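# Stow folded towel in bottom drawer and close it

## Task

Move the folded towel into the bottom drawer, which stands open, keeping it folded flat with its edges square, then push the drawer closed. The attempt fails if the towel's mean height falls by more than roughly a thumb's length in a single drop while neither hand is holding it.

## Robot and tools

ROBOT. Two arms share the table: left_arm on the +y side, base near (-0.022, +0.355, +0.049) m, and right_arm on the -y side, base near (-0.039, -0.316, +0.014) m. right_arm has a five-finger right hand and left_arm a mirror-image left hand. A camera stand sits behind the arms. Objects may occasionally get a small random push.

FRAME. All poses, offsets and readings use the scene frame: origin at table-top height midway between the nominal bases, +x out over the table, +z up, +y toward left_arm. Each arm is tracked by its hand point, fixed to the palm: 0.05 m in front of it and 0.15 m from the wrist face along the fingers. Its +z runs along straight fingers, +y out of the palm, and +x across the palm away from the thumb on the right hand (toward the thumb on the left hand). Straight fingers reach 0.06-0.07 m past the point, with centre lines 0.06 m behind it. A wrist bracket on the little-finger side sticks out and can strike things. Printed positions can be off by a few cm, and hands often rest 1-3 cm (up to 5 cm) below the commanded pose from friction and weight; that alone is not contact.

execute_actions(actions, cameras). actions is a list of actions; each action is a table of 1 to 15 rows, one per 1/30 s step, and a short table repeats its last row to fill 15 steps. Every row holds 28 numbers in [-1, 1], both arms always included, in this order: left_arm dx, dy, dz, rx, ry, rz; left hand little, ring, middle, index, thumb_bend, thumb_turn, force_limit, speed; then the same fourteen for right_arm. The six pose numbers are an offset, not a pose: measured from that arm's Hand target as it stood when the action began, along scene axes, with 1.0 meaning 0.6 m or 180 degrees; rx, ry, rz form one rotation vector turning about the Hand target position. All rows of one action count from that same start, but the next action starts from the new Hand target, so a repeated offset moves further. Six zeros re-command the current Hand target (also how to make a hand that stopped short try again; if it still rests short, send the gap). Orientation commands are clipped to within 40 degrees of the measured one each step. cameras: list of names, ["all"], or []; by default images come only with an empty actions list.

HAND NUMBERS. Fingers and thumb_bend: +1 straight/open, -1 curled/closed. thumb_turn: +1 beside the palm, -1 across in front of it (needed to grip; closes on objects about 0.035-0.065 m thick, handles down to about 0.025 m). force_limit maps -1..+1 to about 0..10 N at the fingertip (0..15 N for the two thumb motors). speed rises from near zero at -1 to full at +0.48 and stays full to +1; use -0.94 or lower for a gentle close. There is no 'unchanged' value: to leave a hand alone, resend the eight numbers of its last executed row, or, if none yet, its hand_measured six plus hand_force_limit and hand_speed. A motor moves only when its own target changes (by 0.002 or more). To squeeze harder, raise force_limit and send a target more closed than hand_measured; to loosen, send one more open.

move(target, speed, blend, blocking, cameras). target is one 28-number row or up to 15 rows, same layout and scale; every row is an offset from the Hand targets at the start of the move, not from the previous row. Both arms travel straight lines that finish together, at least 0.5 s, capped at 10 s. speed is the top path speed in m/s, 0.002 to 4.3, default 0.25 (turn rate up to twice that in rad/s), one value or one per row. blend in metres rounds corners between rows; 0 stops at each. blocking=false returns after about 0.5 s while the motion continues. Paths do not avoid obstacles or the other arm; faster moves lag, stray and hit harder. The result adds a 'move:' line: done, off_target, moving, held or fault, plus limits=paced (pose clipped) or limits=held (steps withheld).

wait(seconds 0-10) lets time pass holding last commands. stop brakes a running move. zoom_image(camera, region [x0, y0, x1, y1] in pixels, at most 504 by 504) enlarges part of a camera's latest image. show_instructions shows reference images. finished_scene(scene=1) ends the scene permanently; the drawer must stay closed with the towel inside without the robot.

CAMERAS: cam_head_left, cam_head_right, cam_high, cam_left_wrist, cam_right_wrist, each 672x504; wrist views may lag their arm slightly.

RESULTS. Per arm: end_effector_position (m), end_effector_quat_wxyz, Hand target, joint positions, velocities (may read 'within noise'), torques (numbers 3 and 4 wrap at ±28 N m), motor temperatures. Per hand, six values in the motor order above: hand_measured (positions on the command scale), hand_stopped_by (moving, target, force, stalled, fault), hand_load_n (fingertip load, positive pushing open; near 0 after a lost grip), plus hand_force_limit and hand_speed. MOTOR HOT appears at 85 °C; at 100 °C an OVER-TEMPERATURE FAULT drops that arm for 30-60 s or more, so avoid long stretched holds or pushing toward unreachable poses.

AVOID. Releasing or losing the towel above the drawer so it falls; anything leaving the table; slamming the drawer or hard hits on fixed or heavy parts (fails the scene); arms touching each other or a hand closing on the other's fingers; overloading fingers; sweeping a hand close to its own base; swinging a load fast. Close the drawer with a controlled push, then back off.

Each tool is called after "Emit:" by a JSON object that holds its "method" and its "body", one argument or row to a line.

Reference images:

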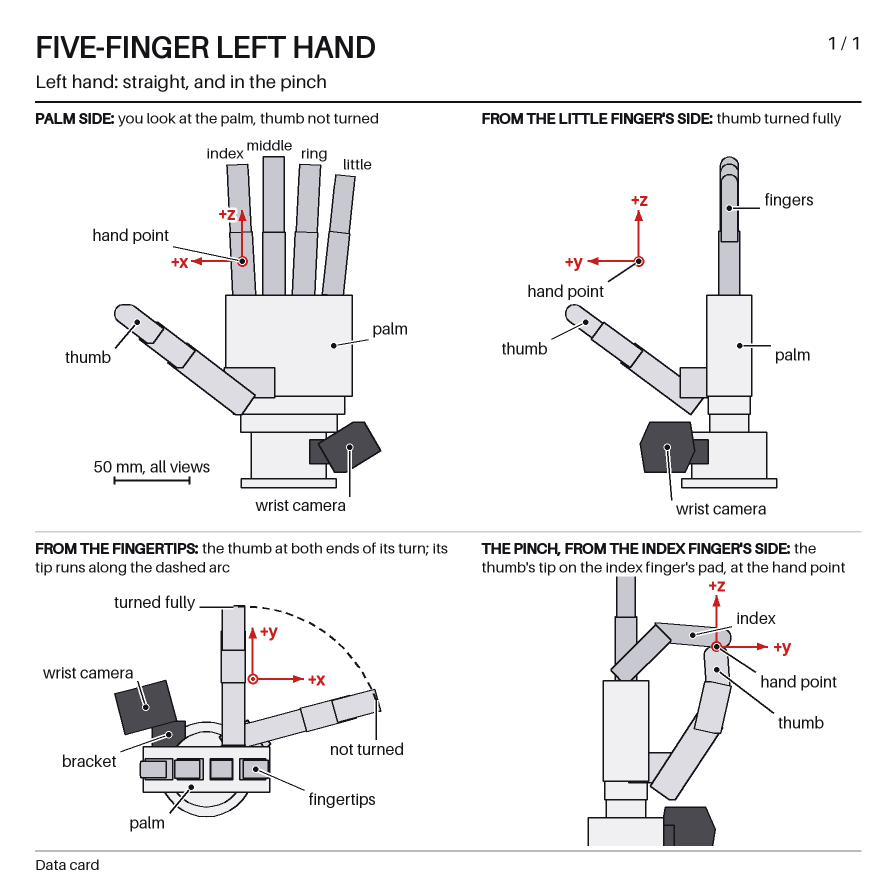

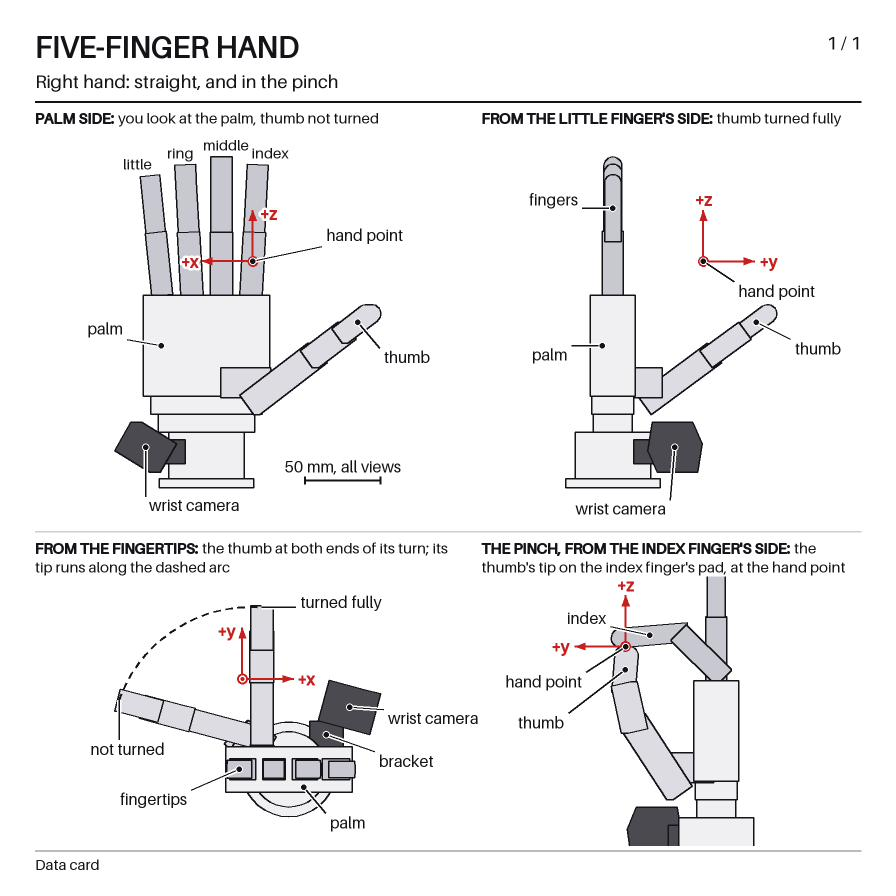

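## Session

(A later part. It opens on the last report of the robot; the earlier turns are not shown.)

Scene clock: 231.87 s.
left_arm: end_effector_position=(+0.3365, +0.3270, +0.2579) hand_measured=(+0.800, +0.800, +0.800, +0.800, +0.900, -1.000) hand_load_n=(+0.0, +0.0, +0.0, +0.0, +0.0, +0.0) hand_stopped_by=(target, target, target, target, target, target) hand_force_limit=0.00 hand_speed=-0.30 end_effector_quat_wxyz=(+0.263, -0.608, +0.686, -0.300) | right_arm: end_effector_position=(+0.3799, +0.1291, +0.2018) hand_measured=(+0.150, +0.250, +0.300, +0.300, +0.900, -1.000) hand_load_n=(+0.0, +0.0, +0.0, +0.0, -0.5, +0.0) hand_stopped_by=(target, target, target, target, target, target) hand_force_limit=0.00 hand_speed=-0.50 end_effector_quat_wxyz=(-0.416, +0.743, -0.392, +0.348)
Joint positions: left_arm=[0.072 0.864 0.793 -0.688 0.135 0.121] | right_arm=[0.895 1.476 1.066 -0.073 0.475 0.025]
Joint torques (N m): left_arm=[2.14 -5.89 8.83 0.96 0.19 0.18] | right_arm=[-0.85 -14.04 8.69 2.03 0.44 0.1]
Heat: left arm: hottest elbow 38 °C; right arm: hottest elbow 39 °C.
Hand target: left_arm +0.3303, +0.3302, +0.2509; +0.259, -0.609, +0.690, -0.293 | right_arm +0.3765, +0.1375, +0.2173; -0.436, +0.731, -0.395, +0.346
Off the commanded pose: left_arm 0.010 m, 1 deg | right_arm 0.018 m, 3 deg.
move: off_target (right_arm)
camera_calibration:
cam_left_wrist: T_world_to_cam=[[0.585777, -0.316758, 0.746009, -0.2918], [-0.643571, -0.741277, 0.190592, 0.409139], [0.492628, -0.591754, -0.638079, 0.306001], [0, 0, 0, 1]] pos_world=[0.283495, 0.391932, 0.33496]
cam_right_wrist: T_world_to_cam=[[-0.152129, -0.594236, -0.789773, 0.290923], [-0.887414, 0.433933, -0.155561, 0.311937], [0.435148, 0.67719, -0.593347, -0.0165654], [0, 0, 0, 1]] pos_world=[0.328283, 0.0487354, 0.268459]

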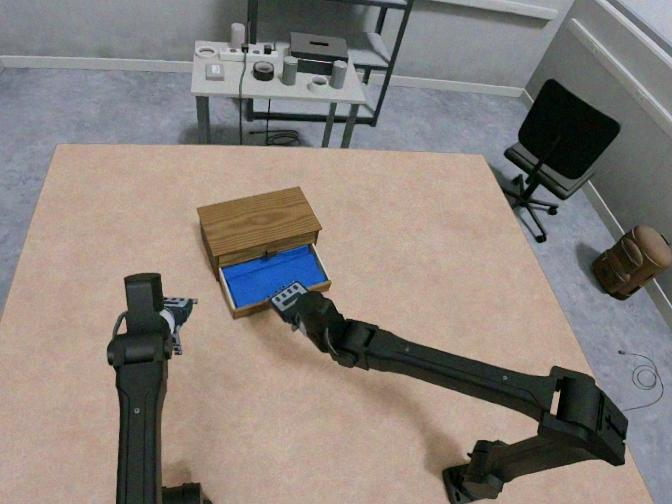

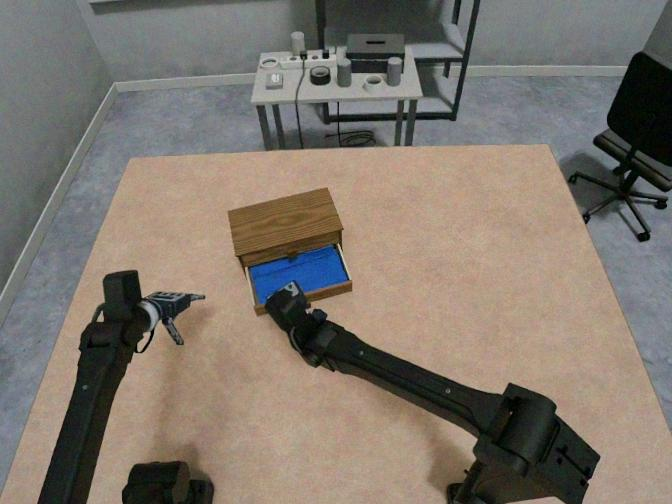

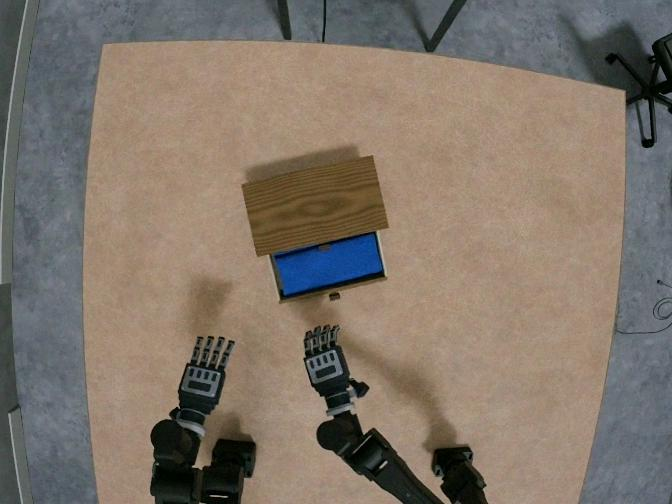

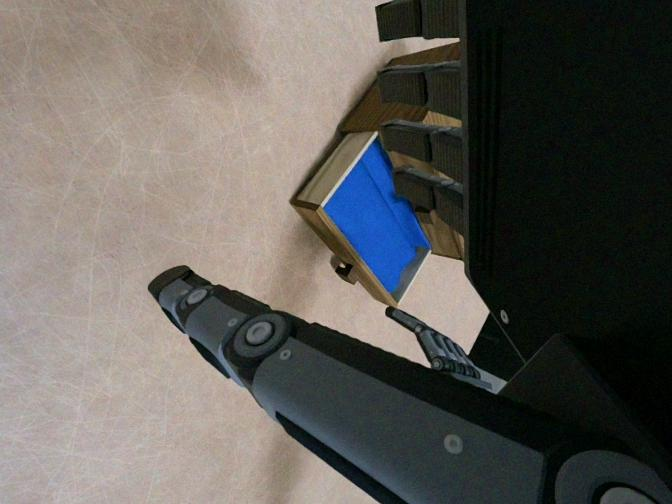

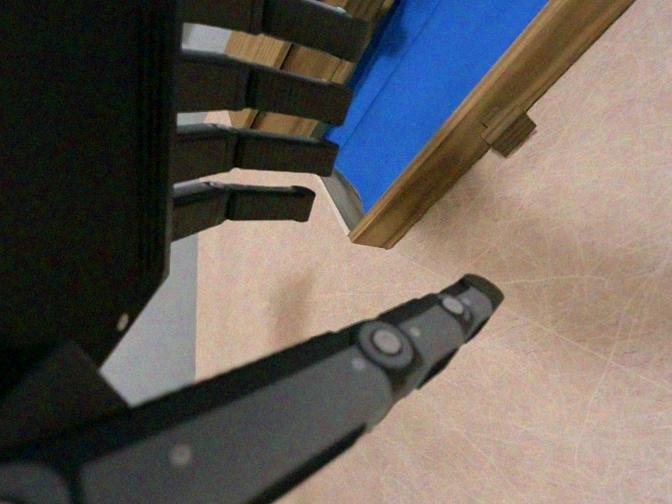

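Emit:
{"method": "move", "body": {
  "target": [0,0,0,0,0,0,0.8,0.8,0.8,0.8,0.9,-1,0,-0.3,-0.0358,-0.104,-0.15,-0.0047,0.1495,-0.0718,0.9,0.9,0.85,0.9,0.9,-1,0,-0.3],
  "speed": 0.15,
  "cameras": ["cam_high","cam_head_right","cam_left_wrist"]
}}

Scene clock: 240.33 s.
left_arm: end_effector_position=(+0.3365, +0.3270, +0.2579) hand_measured=(+0.800, +0.800, +0.800, +0.800, +0.900, -1.000) hand_load_n=(+0.0, +0.0, +0.0, +0.0, +0.0, +0.0) hand_stopped_by=(target, target, target, target, target, target) hand_force_limit=0.00 hand_speed=-0.30 end_effector_quat_wxyz=(+0.263, -0.608, +0.686, -0.300) | right_arm: end_effector_position=(+0.3412, +0.0683, +0.1140) hand_measured=(+0.900, +0.900, +0.850, +0.900, +0.900, -1.000) hand_load_n=(+0.0, +0.0, +0.0, +0.0, +0.0, +0.0) hand_stopped_by=(target, target, target, target, target, target) hand_force_limit=0.00 hand_speed=-0.30 end_effector_quat_wxyz=(-0.274, +0.758, -0.551, +0.216)
Joint positions: left_arm=[0.072 0.864 0.793 -0.688 0.135 0.121] | right_arm=[0.805 1.515 1.066 -0.487 0.35 0.396]
Joint torques (N m): left_arm=[2.14 -5.95 8.8 0.96 0.19 0.18] | right_arm=[-2.61 -12.34 10.73 0.69 0.19 0.11]
Heat: left arm: hottest elbow 38 °C; right arm: hottest elbow 39 °C.
Hand target: left_arm +0.3303, +0.3302, +0.2509; +0.259, -0.609, +0.690, -0.293 | right_arm +0.3550, +0.0751, +0.1272; -0.285, +0.746, -0.562, +0.216
Off the commanded pose: left_arm 0.010 m, 1 deg | right_arm 0.020 m, 2 deg.
move: off_target (right_arm)
camera_calibration:
cam_left_wrist: T_world_to_cam=[[0.585777, -0.316758, 0.746009, -0.2918], [-0.643571, -0.741277, 0.190592, 0.409139], [0.492628, -0.591754, -0.638079, 0.306001], [0, 0, 0, 1]] pos_world=[0.283495, 0.391932, 0.33496]
Images, in order (width x height): cam_head_right 672x504, cam_high 672x504, cam_left_wrist 672x504.

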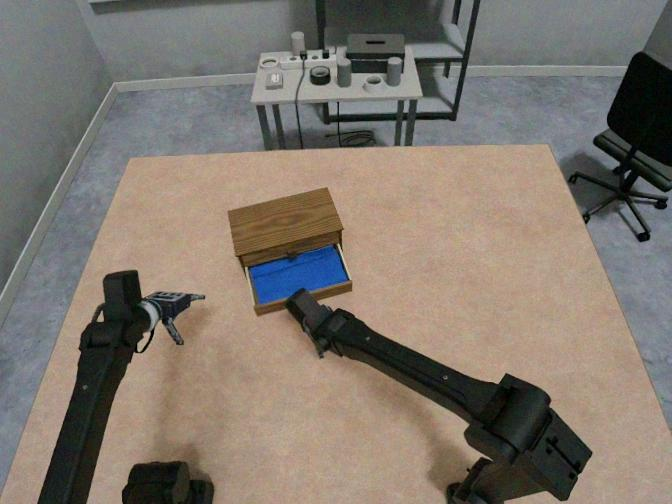

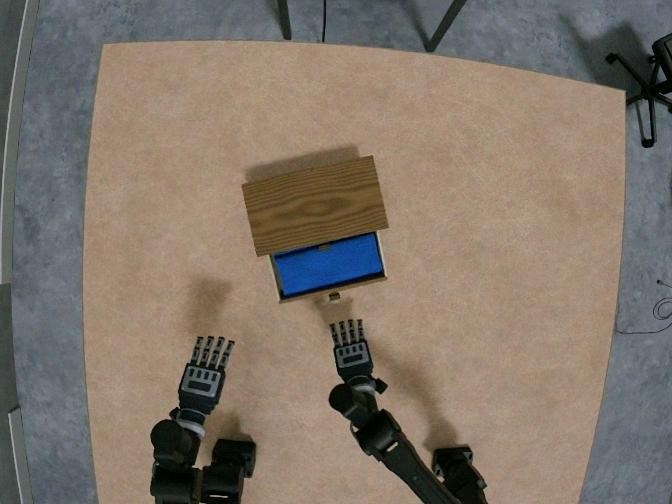

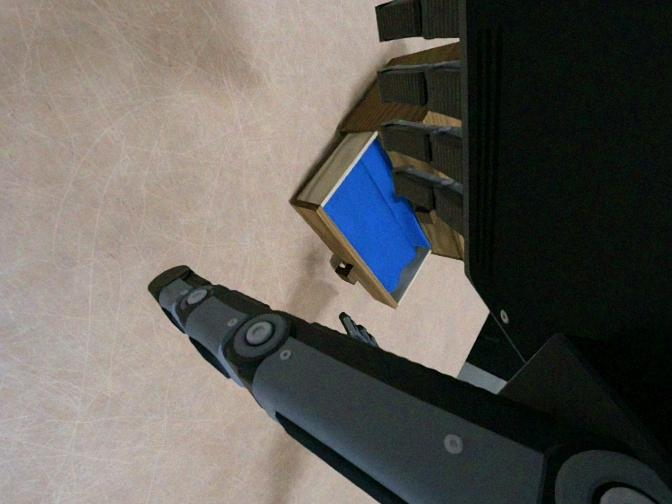

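Emit:
{"method": "move", "body": {
  "target": [0,0,0,0,0,0,0.8,0.8,0.8,0.8,0.9,-1,0,-0.3,-0.0013,0.0048,-0.1,0,0,0,0.9,0.9,0.85,0.9,0.9,-1,0,-0.3],
  "speed": 0.12,
  "cameras": ["cam_high","cam_head_right","cam_left_wrist","cam_right_wrist"]
}}

Emit:
{"method": "zoom_image", "body": {
  "camera": "cam_high",
  "region": [250, 215, 410, 375]
}}

Emit:
{"method": "zoom_image", "body": {
  "camera": "cam_left_wrist",
  "region": [270, 160, 470, 360]
}}

Scene clock: 249.83 s.
left_arm: end_effector_position=(+0.3365, +0.3270, +0.2579) hand_measured=(+0.800, +0.800, +0.800, +0.800, +0.900, -1.000) hand_load_n=(+0.0, +0.0, +0.0, -0.5, +0.0, -0.5) hand_stopped_by=(target, target, target, target, target, target) hand_force_limit=0.00 hand_speed=-0.30 end_effector_quat_wxyz=(+0.263, -0.608, +0.686, -0.300) | right_arm: end_effector_position=(+0.3465, +0.0744, +0.0620) hand_measured=(+0.900, +0.900, +0.850, +0.900, +0.900, -1.000) hand_load_n=(+0.0, +0.0, +0.0, +0.0, +0.0, -0.5) hand_stopped_by=(target, target, target, target, target, target) hand_force_limit=0.00 hand_speed=-0.30 end_effector_quat_wxyz=(-0.274, +0.756, -0.553, +0.216)
Joint positions: left_arm=[0.072 0.864 0.793 -0.688 0.135 0.121] | right_arm=[0.805 1.606 1.017 -0.349 0.35 0.402]
Joint torques (N m): left_arm=[2.08 -5.95 8.81 0.98 0.19 0.18] | right_arm=[-2.26 -13.45 7.82 1.5 0.33 0.1]
Heat: left arm: hottest elbow 38 °C; right arm: hottest elbow 40 °C.
Hand target: left_arm +0.3303, +0.3302, +0.2509; +0.259, -0.609, +0.690, -0.293 | right_arm +0.3543, +0.0780, +0.0673; -0.285, +0.746, -0.562, +0.216
Off the commanded pose: left_arm 0.010 m, 1 deg | right_arm 0.010 m, 2 deg.
move: done
camera_calibration:
cam_left_wrist: T_world_to_cam=[[0.585777, -0.316758, 0.746009, -0.2918], [-0.643571, -0.741277, 0.190592, 0.409139], [0.492628, -0.591754, -0.638079, 0.306001], [0, 0, 0, 1]] pos_world=[0.283495, 0.391932, 0.33496]
cam_right_wrist: T_world_to_cam=[[-0.602667, -0.514006, -0.610402, 0.281884], [-0.753476, 0.61845, 0.223145, 0.200707], [0.262805, 0.594406, -0.76001, 0.0281788], [0, 0, 0, 1]] pos_world=[0.313704, 0.00401297, 0.148692]
Images, in order (width x height): cam_head_right 672x504, cam_high 672x504, cam_left_wrist 672x504, cam_right_wrist 672x504.

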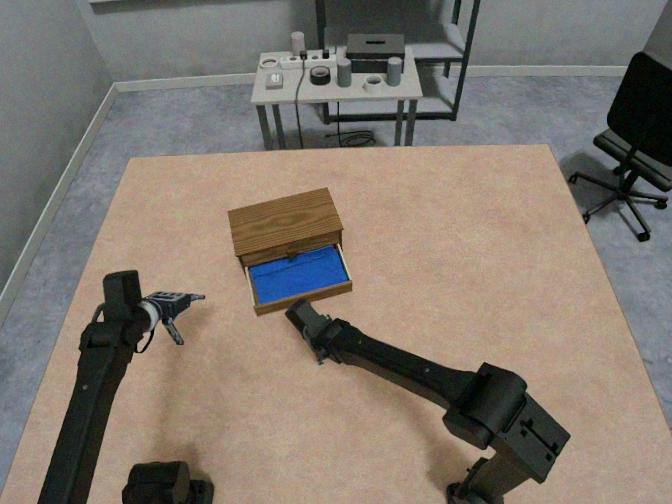

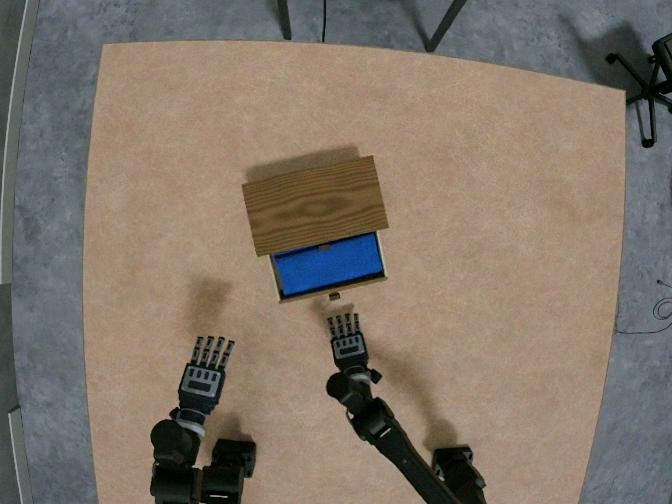

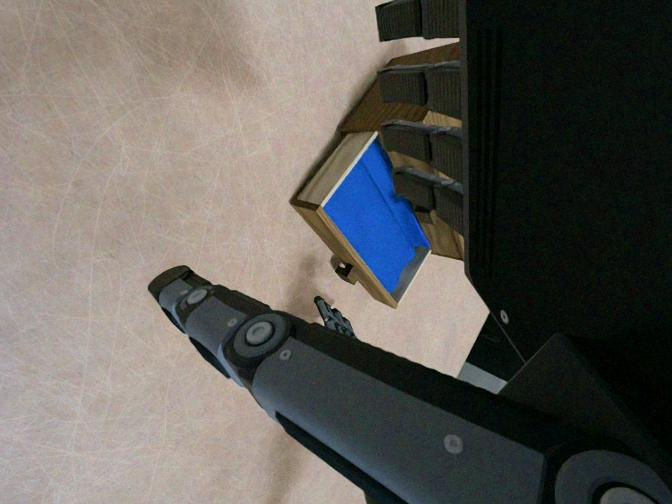

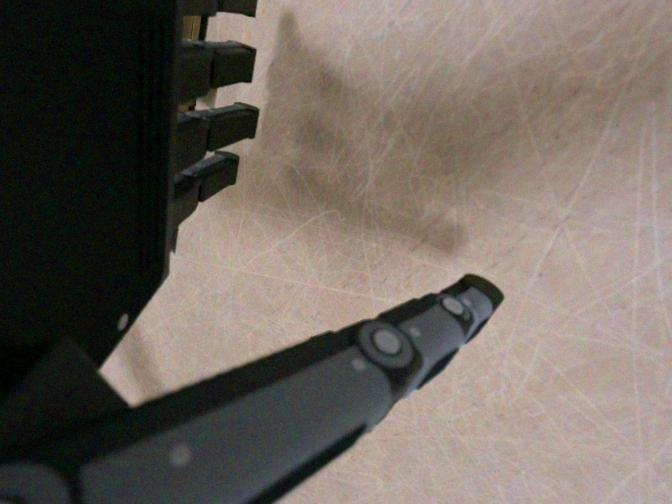

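Scaled by 3.150 from the camera's 672x504 image, which has a finer 960x720 frame.

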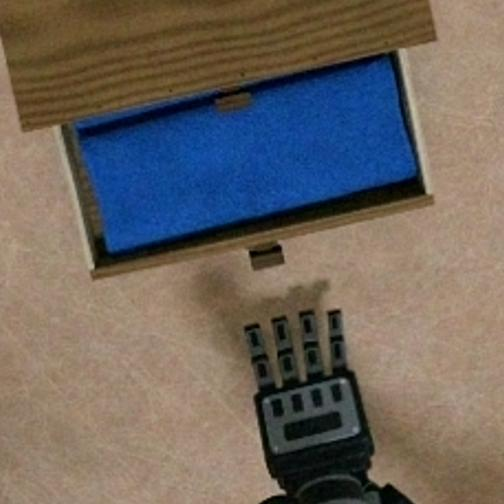

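Scaled by 2.520 from the camera's 672x504 image, which has a finer 960x720 frame.

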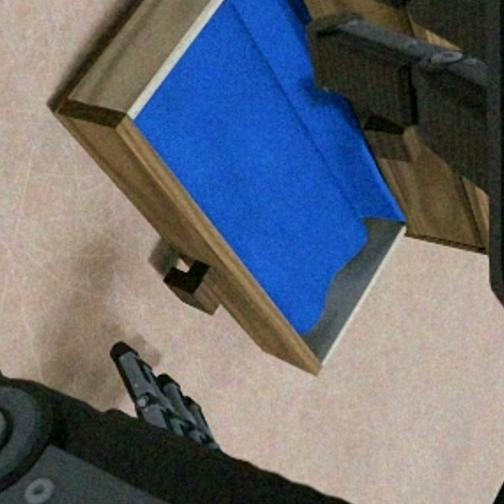

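Emit:
{"method": "move", "body": {
  "target": [0,0,0,0,0,0,0.8,0.8,0.8,0.8,0.9,-1,0,-0.3,0.128,0.0368,0,0,0,0,0.9,0.9,0.85,0.9,0.9,-1,0,-0.3],
  "speed": 0.07,
  "cameras": ["cam_high","cam_left_wrist"]
}}

Emit:
{"method": "zoom_image", "body": {
  "camera": "cam_high",
  "region": [250, 215, 410, 375]
}}

Emit:
{"method": "zoom_image", "body": {
  "camera": "cam_left_wrist",
  "region": [270, 120, 470, 320]
}}

Scene clock: 252.23 s.
left_arm: end_effector_position=(+0.3365, +0.3270, +0.2579) hand_measured=(+0.800, +0.800, +0.800, +0.800, +0.900, -1.000) hand_load_n=(+0.0, +0.0, +0.5, -0.5, +0.0, +0.0) hand_stopped_by=(target, target, target, target, target, target) hand_force_limit=0.00 hand_speed=-0.30 end_effector_quat_wxyz=(+0.263, -0.608, +0.686, -0.300) | right_arm: end_effector_position=(+0.4022, +0.0884, +0.0438) hand_measured=(+0.900, +0.900, +0.850, +0.900, +0.900, -1.000) hand_load_n=(+0.0, -0.5, -1.5, +0.0, +0.0, +0.0) hand_stopped_by=(target, target, target, target, target, target) hand_force_limit=0.00 hand_speed=-0.30 end_effector_quat_wxyz=(-0.262, +0.756, -0.563, +0.207)
Joint positions: left_arm=[0.072 0.864 0.793 -0.688 0.135 0.121] | right_arm=[0.739 1.753 1.168 -0.367 0.305 0.371]
Joint torques (N m): left_arm=[2.14 -5.95 8.81 0.98 0.19 0.18] | right_arm=[-3.02 -15.09 12.08 1.05 0.27 -0.22]
Heat: left arm: hottest elbow 38 °C; right arm: hottest elbow 40 °C.
Hand target: left_arm +0.3303, +0.3302, +0.2509; +0.259, -0.609, +0.690, -0.293 | right_arm +0.4311, +0.0999, +0.0671; -0.285, +0.746, -0.562, +0.216
Off the commanded pose: left_arm 0.010 m, 1 deg | right_arm 0.039 m, 3 deg.
move: off_target (right_arm)
camera_calibration:
cam_left_wrist: T_world_to_cam=[[0.585777, -0.316758, 0.746009, -0.2918], [-0.643571, -0.741277, 0.190592, 0.409139], [0.492628, -0.591754, -0.638079, 0.306001], [0, 0, 0, 1]] pos_world=[0.283495, 0.391932, 0.33496]
Images, in order (width x height): cam_high 672x504, cam_left_wrist 672x504.

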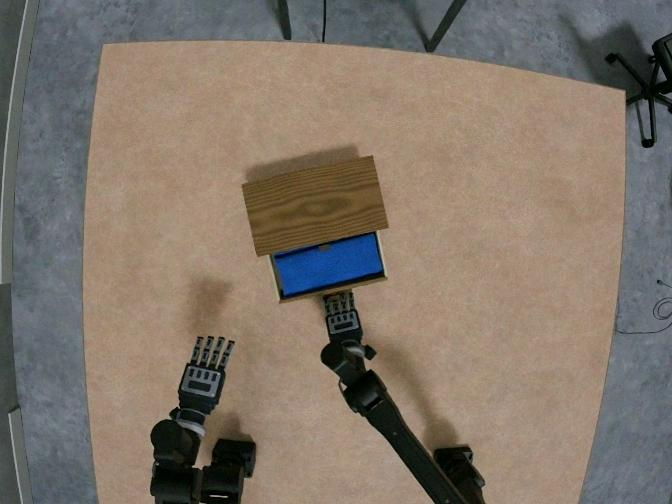

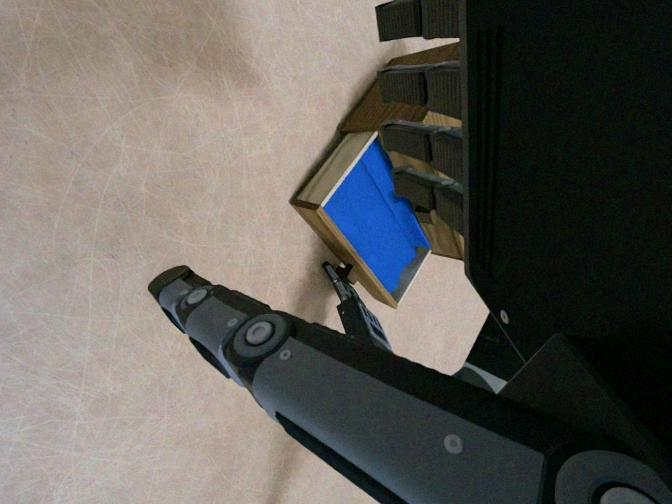

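Scaled by 3.150 from the camera's 672x504 image, which has a finer 960x720 frame.

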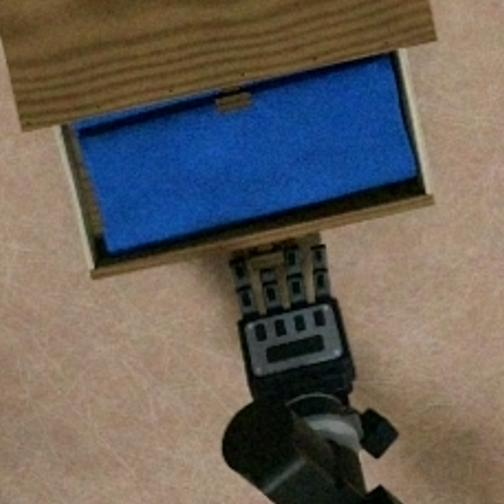

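Scaled by 2.520 from the camera's 672x504 image, which has a finer 960x720 frame.

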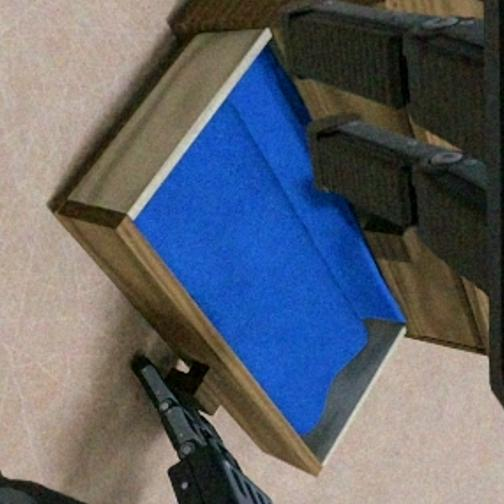

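Emit:
{"method": "move", "body": {
  "target": [
    [0,0,0,0,0,0,0.8,0.8,0.8,0.8,0.9,-1,0,-0.3,-0.128,-0.0368,0,0,0,0,0.9,0.9,0.85,0.9,0.9,-1,0,-0.3],
    [0,0,0,0,0,0,0.8,0.8,0.8,0.8,0.9,-1,0,-0.3,-0.128,-0.0368,0.055,0,0,0,0.9,0.9,0.85,0.9,0.9,-1,0,-0.3],
    [0,0,0,0,0,0,0.8,0.8,0.8,0.8,0.9,-1,0,-0.3,-0.09,-0.0259,0.055,0,0,0,0.9,0.9,0.85,0.9,0.9,-1,0,-0.3]
  ],
  "speed": 0.1,
  "cameras": ["cam_high","cam_left_wrist"]
}}

Emit:
{"method": "zoom_image", "body": {
  "camera": "cam_high",
  "region": [250, 215, 410, 375]
}}

Emit:
{"method": "zoom_image", "body": {
  "camera": "cam_left_wrist",
  "region": [270, 120, 470, 320]
}}

Scene clock: 256.37 s.
left_arm: end_effector_position=(+0.3365, +0.3270, +0.2579) hand_measured=(+0.800, +0.800, +0.800, +0.800, +0.900, -1.000) hand_load_n=(+0.0, +0.0, +0.5, +0.0, +0.0, +0.0) hand_stopped_by=(target, target, target, target, target, target) hand_force_limit=0.00 hand_speed=-0.30 end_effector_quat_wxyz=(+0.263, -0.608, +0.686, -0.300) | right_arm: end_effector_position=(+0.3585, +0.0759, +0.0835) hand_measured=(+0.900, +0.900, +0.850, +0.900, +0.900, -1.000) hand_load_n=(+0.0, -0.5, +0.0, +0.0, +0.0, +0.0) hand_stopped_by=(target, target, target, target, target, target) hand_force_limit=0.00 hand_speed=-0.30 end_effector_quat_wxyz=(-0.272, +0.754, -0.559, +0.212)
Joint positions: left_arm=[0.072 0.864 0.793 -0.688 0.135 0.121] | right_arm=[0.786 1.598 1.076 -0.419 0.338 0.401]
Joint torques (N m): left_arm=[2.02 -5.89 8.81 0.96 0.18 0.18] | right_arm=[-2.73 -13.16 11.29 0.72 0.19 -0.11]
Heat: left arm: hottest elbow 38 °C; right arm: hottest elbow 40 °C.
Hand target: left_arm +0.3303, +0.3302, +0.2509; +0.259, -0.609, +0.690, -0.293 | right_arm +0.3770, +0.0846, +0.1003; -0.285, +0.746, -0.562, +0.215
Off the commanded pose: left_arm 0.010 m, 1 deg | right_arm 0.026 m, 2 deg.
move: off_target (right_arm)
camera_calibration:
cam_left_wrist: T_world_to_cam=[[0.585777, -0.316758, 0.746009, -0.2918], [-0.643571, -0.741277, 0.190592, 0.409139], [0.492628, -0.591754, -0.638079, 0.306001], [0, 0, 0, 1]] pos_world=[0.283495, 0.391932, 0.33496]
Images, in order (width x height): cam_high 672x504, cam_left_wrist 672x504.

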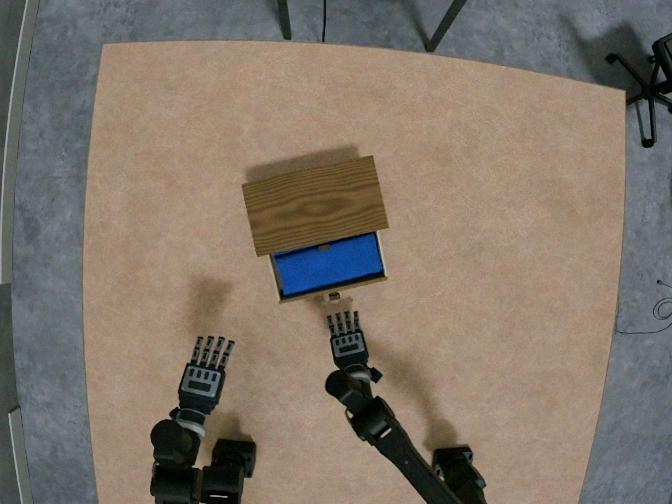

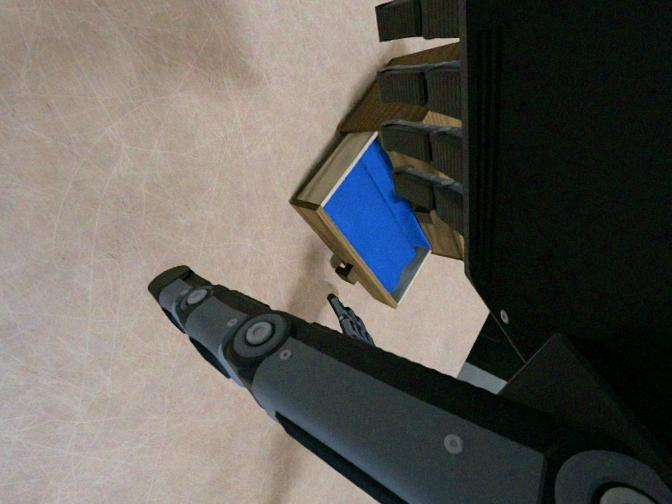

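Scaled by 3.150 from the camera's 672x504 image, which has a finer 960x720 frame.

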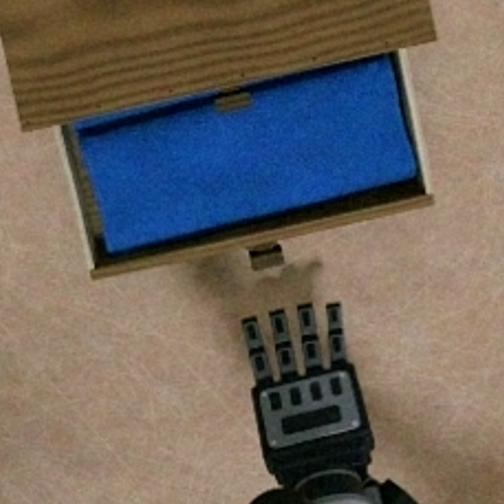

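Scaled by 2.520 from the camera's 672x504 image, which has a finer 960x720 frame.

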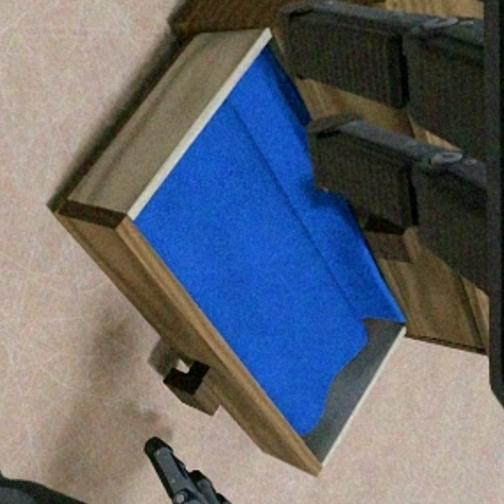

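Emit:
{"method": "move", "body": {
  "target": [0,0,0,0,0,0,0.8,0.8,0.8,0.8,0.9,-1,0,-0.3,0.05,0.0144,-0.02,0,0,0,0.9,0.9,0.85,0.9,0.9,-1,0,-0.3],
  "speed": 0.07,
  "cameras": ["cam_high","cam_left_wrist"]
}}

Emit:
{"method": "zoom_image", "body": {
  "camera": "cam_left_wrist",
  "region": [290, 220, 410, 340]
}}

Scene clock: 257.93 s.
left_arm: end_effector_position=(+0.3365, +0.3270, +0.2579) hand_measured=(+0.800, +0.800, +0.800, +0.800, +0.900, -1.000) hand_load_n=(+0.0, +0.0, +0.0, +0.0, +0.0, +0.0) hand_stopped_by=(target, target, target, target, target, target) hand_force_limit=0.00 hand_speed=-0.30 end_effector_quat_wxyz=(+0.263, -0.608, +0.686, -0.300) | right_arm: end_effector_position=(+0.3838, +0.0810, +0.0687) hand_measured=(+0.900, +0.900, +0.850, +0.900, +0.900, -1.000) hand_load_n=(+0.0, +0.0, +0.0, +0.0, +0.0, +0.0) hand_stopped_by=(target, target, target, target, target, target) hand_force_limit=0.00 hand_speed=-0.30 end_effector_quat_wxyz=(-0.262, +0.754, -0.565, +0.209)
Joint positions: left_arm=[0.072 0.864 0.793 -0.688 0.135 0.121] | right_arm=[0.756 1.676 1.139 -0.419 0.321 0.389]
Joint torques (N m): left_arm=[2.08 -5.95 8.81 0.98 0.19 0.18] | right_arm=[-2.67 -14.27 11.32 1.5 0.18 -0.23]
Heat: left arm: hottest elbow 38 °C; right arm: hottest elbow 40 °C.
Hand target: left_arm +0.3303, +0.3302, +0.2509; +0.259, -0.609, +0.690, -0.293 | right_arm +0.4071, +0.0932, +0.0881; -0.285, +0.746, -0.562, +0.215
Off the commanded pose: left_arm 0.010 m, 1 deg | right_arm 0.033 m, 3 deg.
move: off_target (right_arm)
camera_calibration:
cam_left_wrist: T_world_to_cam=[[0.585777, -0.316758, 0.746009, -0.2918], [-0.643571, -0.741277, 0.190592, 0.409139], [0.492628, -0.591754, -0.638079, 0.306001], [0, 0, 0, 1]] pos_world=[0.283495, 0.391932, 0.33496]
Images, in order (width x height): cam_high 672x504, cam_left_wrist 672x504.

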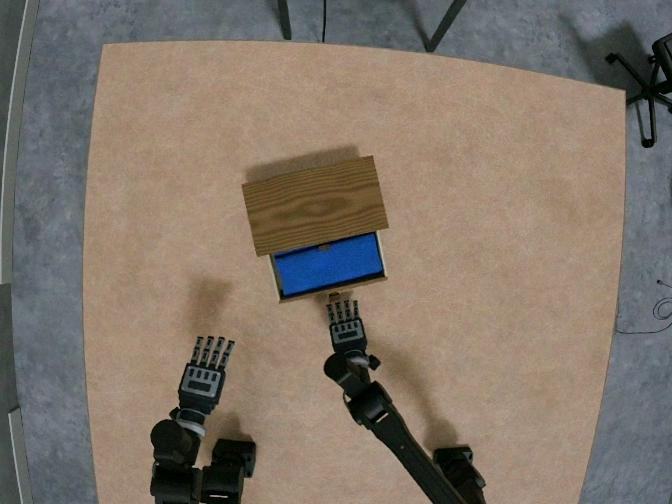

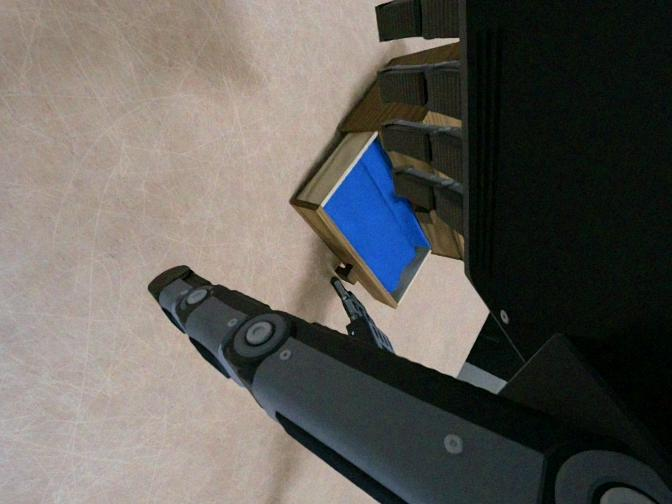

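Scaled by 4.200 from the camera's 672x504 image, which has a finer 960x720 frame.

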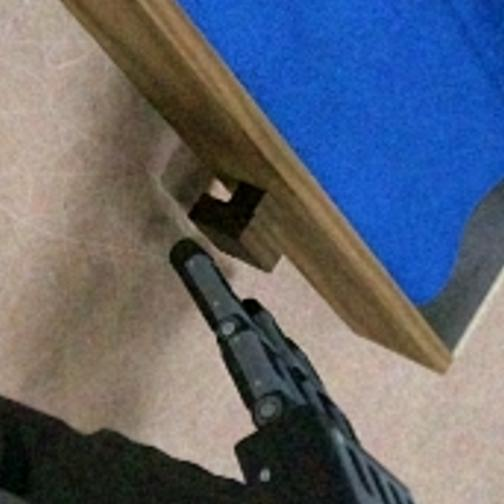

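Emit:
{"method": "move", "body": {
  "target": [0,0,0,0,0,0,0.8,0.8,0.8,0.8,0.9,-1,0,-0.3,0.08,0.023,0.004,0,0,0,0.9,0.9,0.85,0.9,0.9,-1,0,-0.3],
  "speed": 0.07,
  "cameras": ["cam_high","cam_left_wrist"]
}}

Emit:
{"method": "zoom_image", "body": {
  "camera": "cam_left_wrist",
  "region": [290, 180, 450, 340]
}}

Emit:
{"method": "zoom_image", "body": {
  "camera": "cam_high",
  "region": [250, 215, 410, 375]
}}

Scene clock: 259.67 s.
left_arm: end_effector_position=(+0.3365, +0.3270, +0.2579) hand_measured=(+0.800, +0.800, +0.800, +0.800, +0.900, -1.000) hand_load_n=(+0.0, +0.0, +0.0, +0.0, +0.0, +0.0) hand_stopped_by=(target, target, target, target, target, target) hand_force_limit=0.00 hand_speed=-0.30 end_effector_quat_wxyz=(+0.263, -0.608, +0.686, -0.300) | right_arm: end_effector_position=(+0.4070, +0.0886, +0.0496) hand_measured=(+0.900, +0.900, +0.850, +0.900, +0.900, -1.000) hand_load_n=(+0.0, +0.0, -5.0, +0.0, +0.0, +0.0) hand_stopped_by=(target, target, target, target, target, target) hand_force_limit=0.00 hand_speed=-0.30 end_effector_quat_wxyz=(-0.238, +0.769, -0.559, +0.197)
Joint positions: left_arm=[0.072 0.864 0.793 -0.688 0.135 0.121] | right_arm=[0.729 1.775 1.236 -0.463 0.285 0.352]
Joint torques (N m): left_arm=[2.08 -5.95 8.81 0.98 0.18 0.18] | right_arm=[-3.72 -16.38 14.12 1.81 0.62 -0.22]
Heat: left arm: hottest elbow 38 °C; right arm: hottest elbow 40 °C.
Hand target: left_arm +0.3303, +0.3302, +0.2509; +0.259, -0.609, +0.690, -0.293 | right_arm +0.4553, +0.1069, +0.0908; -0.285, +0.746, -0.562, +0.216
Off the commanded pose: left_arm 0.010 m, 1 deg | right_arm 0.066 m, 6 deg.
move: off_target (right_arm)
camera_calibration:
cam_left_wrist: T_world_to_cam=[[0.585777, -0.316758, 0.746009, -0.2918], [-0.643571, -0.741277, 0.190592, 0.409139], [0.492628, -0.591754, -0.638079, 0.306001], [0, 0, 0, 1]] pos_world=[0.283495, 0.391932, 0.33496]
Images, in order (width x height): cam_high 672x504, cam_left_wrist 672x504.

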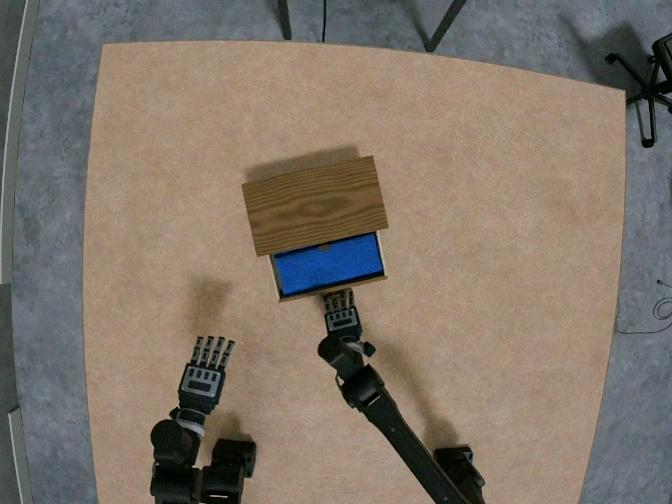

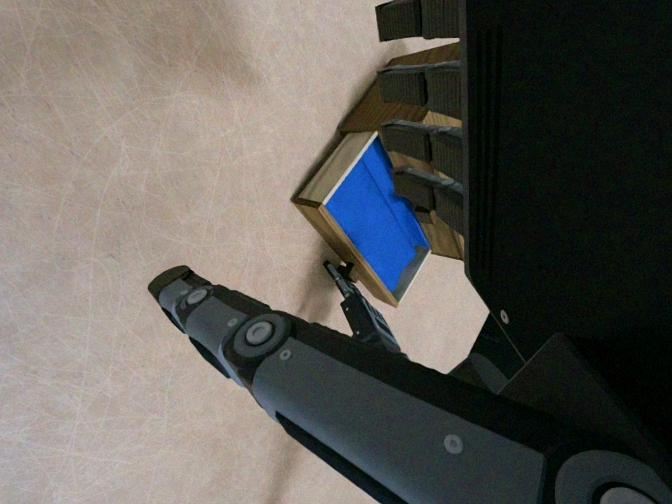

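Scaled by 3.150 from the camera's 672x504 image, which has a finer 960x720 frame.

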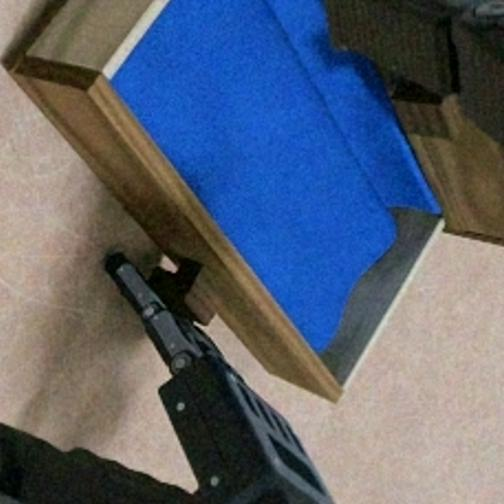

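Scaled by 3.150 from the camera's 672x504 image, which has a finer 960x720 frame.

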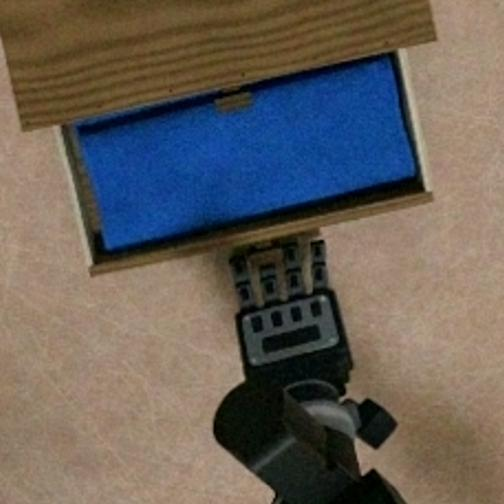

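Emit:
{"method": "move", "body": {
  "target": [
    [0,0,0,0,0,0,0.8,0.8,0.8,0.8,0.9,-1,0,-0.3,-0.16,-0.045,0.01,0,0,0,0.9,0.9,0.85,0.9,0.9,-1,0,-0.3],
    [0,0,0,0,0,0,0.8,0.8,0.8,0.8,0.9,-1,0,-0.3,-0.11,-0.035,0.04,0.0445,-0.155,0,-1,-1,-1,-1,0.9,1,0,0]
  ],
  "speed": 0.12,
  "cameras": ["cam_high","cam_left_wrist","cam_right_wrist"]
}}

Emit:
{"method": "zoom_image", "body": {
  "camera": "cam_high",
  "region": [250, 215, 410, 375]
}}

Emit:
{"method": "zoom_image", "body": {
  "camera": "cam_left_wrist",
  "region": [270, 160, 470, 360]
}}

Scene clock: 267.47 s.
left_arm: end_effector_position=(+0.3365, +0.3270, +0.2579) hand_measured=(+0.800, +0.800, +0.800, +0.800, +0.900, -1.000) hand_load_n=(+0.0, +0.0, +0.0, +0.0, +0.0, +0.0) hand_stopped_by=(target, target, target, target, target, target) hand_force_limit=0.00 hand_speed=-0.30 end_effector_quat_wxyz=(+0.263, -0.608, +0.686, -0.300) | right_arm: end_effector_position=(+0.3921, +0.0788, +0.1140) hand_measured=(-1.000, -1.000, -1.000, -1.000, +0.900, +1.000) hand_load_n=(+0.0, +0.0, +0.0, +0.0, +0.0, +0.0) hand_stopped_by=(target, target, target, target, target, target) hand_force_limit=0.00 hand_speed=0.00 end_effector_quat_wxyz=(-0.459, +0.648, -0.499, +0.348)
Joint positions: left_arm=[0.072 0.864 0.793 -0.688 0.135 0.121] | right_arm=[0.831 1.545 0.797 0.341 0.548 0.228]
Joint torques (N m): left_arm=[2.14 -6.01 8.83 0.96 0.18 0.18] | right_arm=[-0.73 -11.58 7.01 2.03 0.4 -0.21]
Heat: left arm: hottest elbow 38 °C; right arm: hottest elbow 41 °C.
Hand target: left_arm +0.3303, +0.3302, +0.2509; +0.259, -0.609, +0.690, -0.293 | right_arm +0.3891, +0.0859, +0.1147; -0.463, +0.651, -0.490, +0.349
Off the commanded pose: left_arm 0.010 m, 1 deg | right_arm 0.008 m, 1 deg.
move: done
camera_calibration:
cam_left_wrist: T_world_to_cam=[[0.585777, -0.316758, 0.746009, -0.2918], [-0.643571, -0.741277, 0.190592, 0.409139], [0.492628, -0.591754, -0.638079, 0.306001], [0, 0, 0, 1]] pos_world=[0.283495, 0.391932, 0.33496]
cam_right_wrist: T_world_to_cam=[[-0.241869, -0.368266, -0.897708, 0.223157], [-0.776741, 0.627963, -0.0483315, 0.260003], [0.581526, 0.685597, -0.437932, -0.115714], [0, 0, 0, 1]] pos_world=[0.32322, -0.00175769, 0.162222]
Images, in order (width x height): cam_high 672x504, cam_left_wrist 672x504, cam_right_wrist 672x504.

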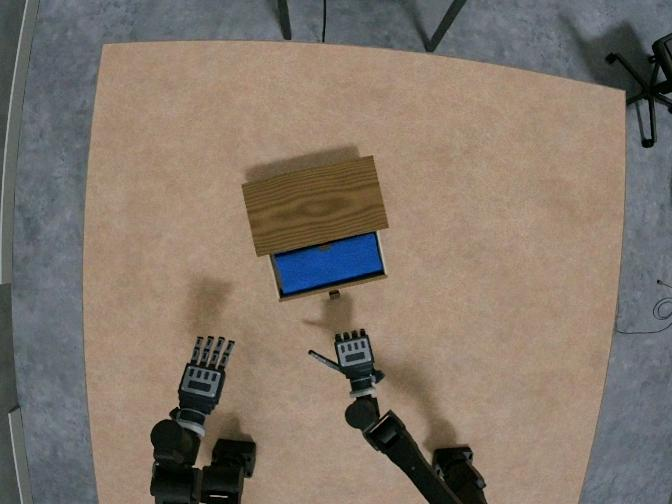

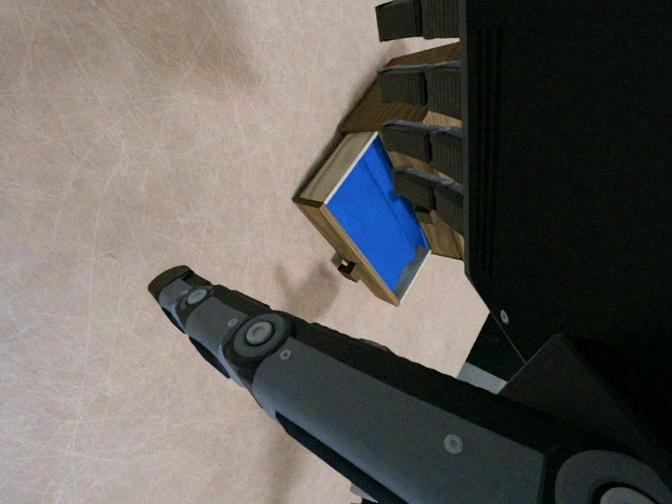

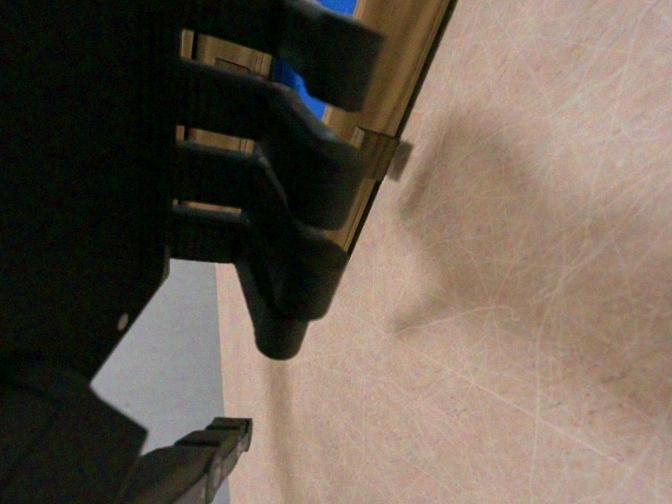

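Scaled by 3.150 from the camera's 672x504 image, which has a finer 960x720 frame.

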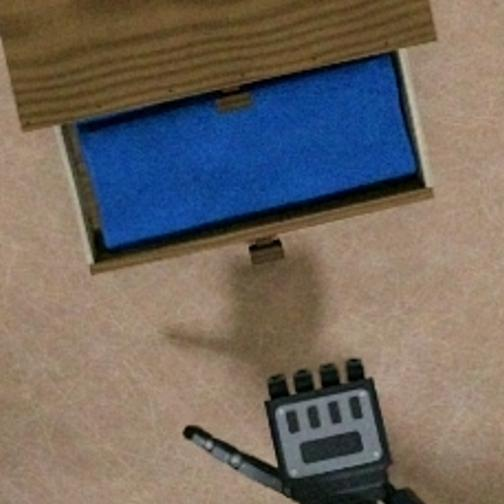

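Scaled by 2.520 from the camera's 672x504 image, which has a finer 960x720 frame.

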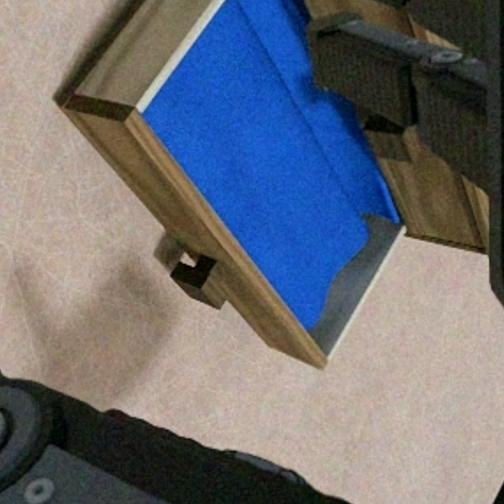

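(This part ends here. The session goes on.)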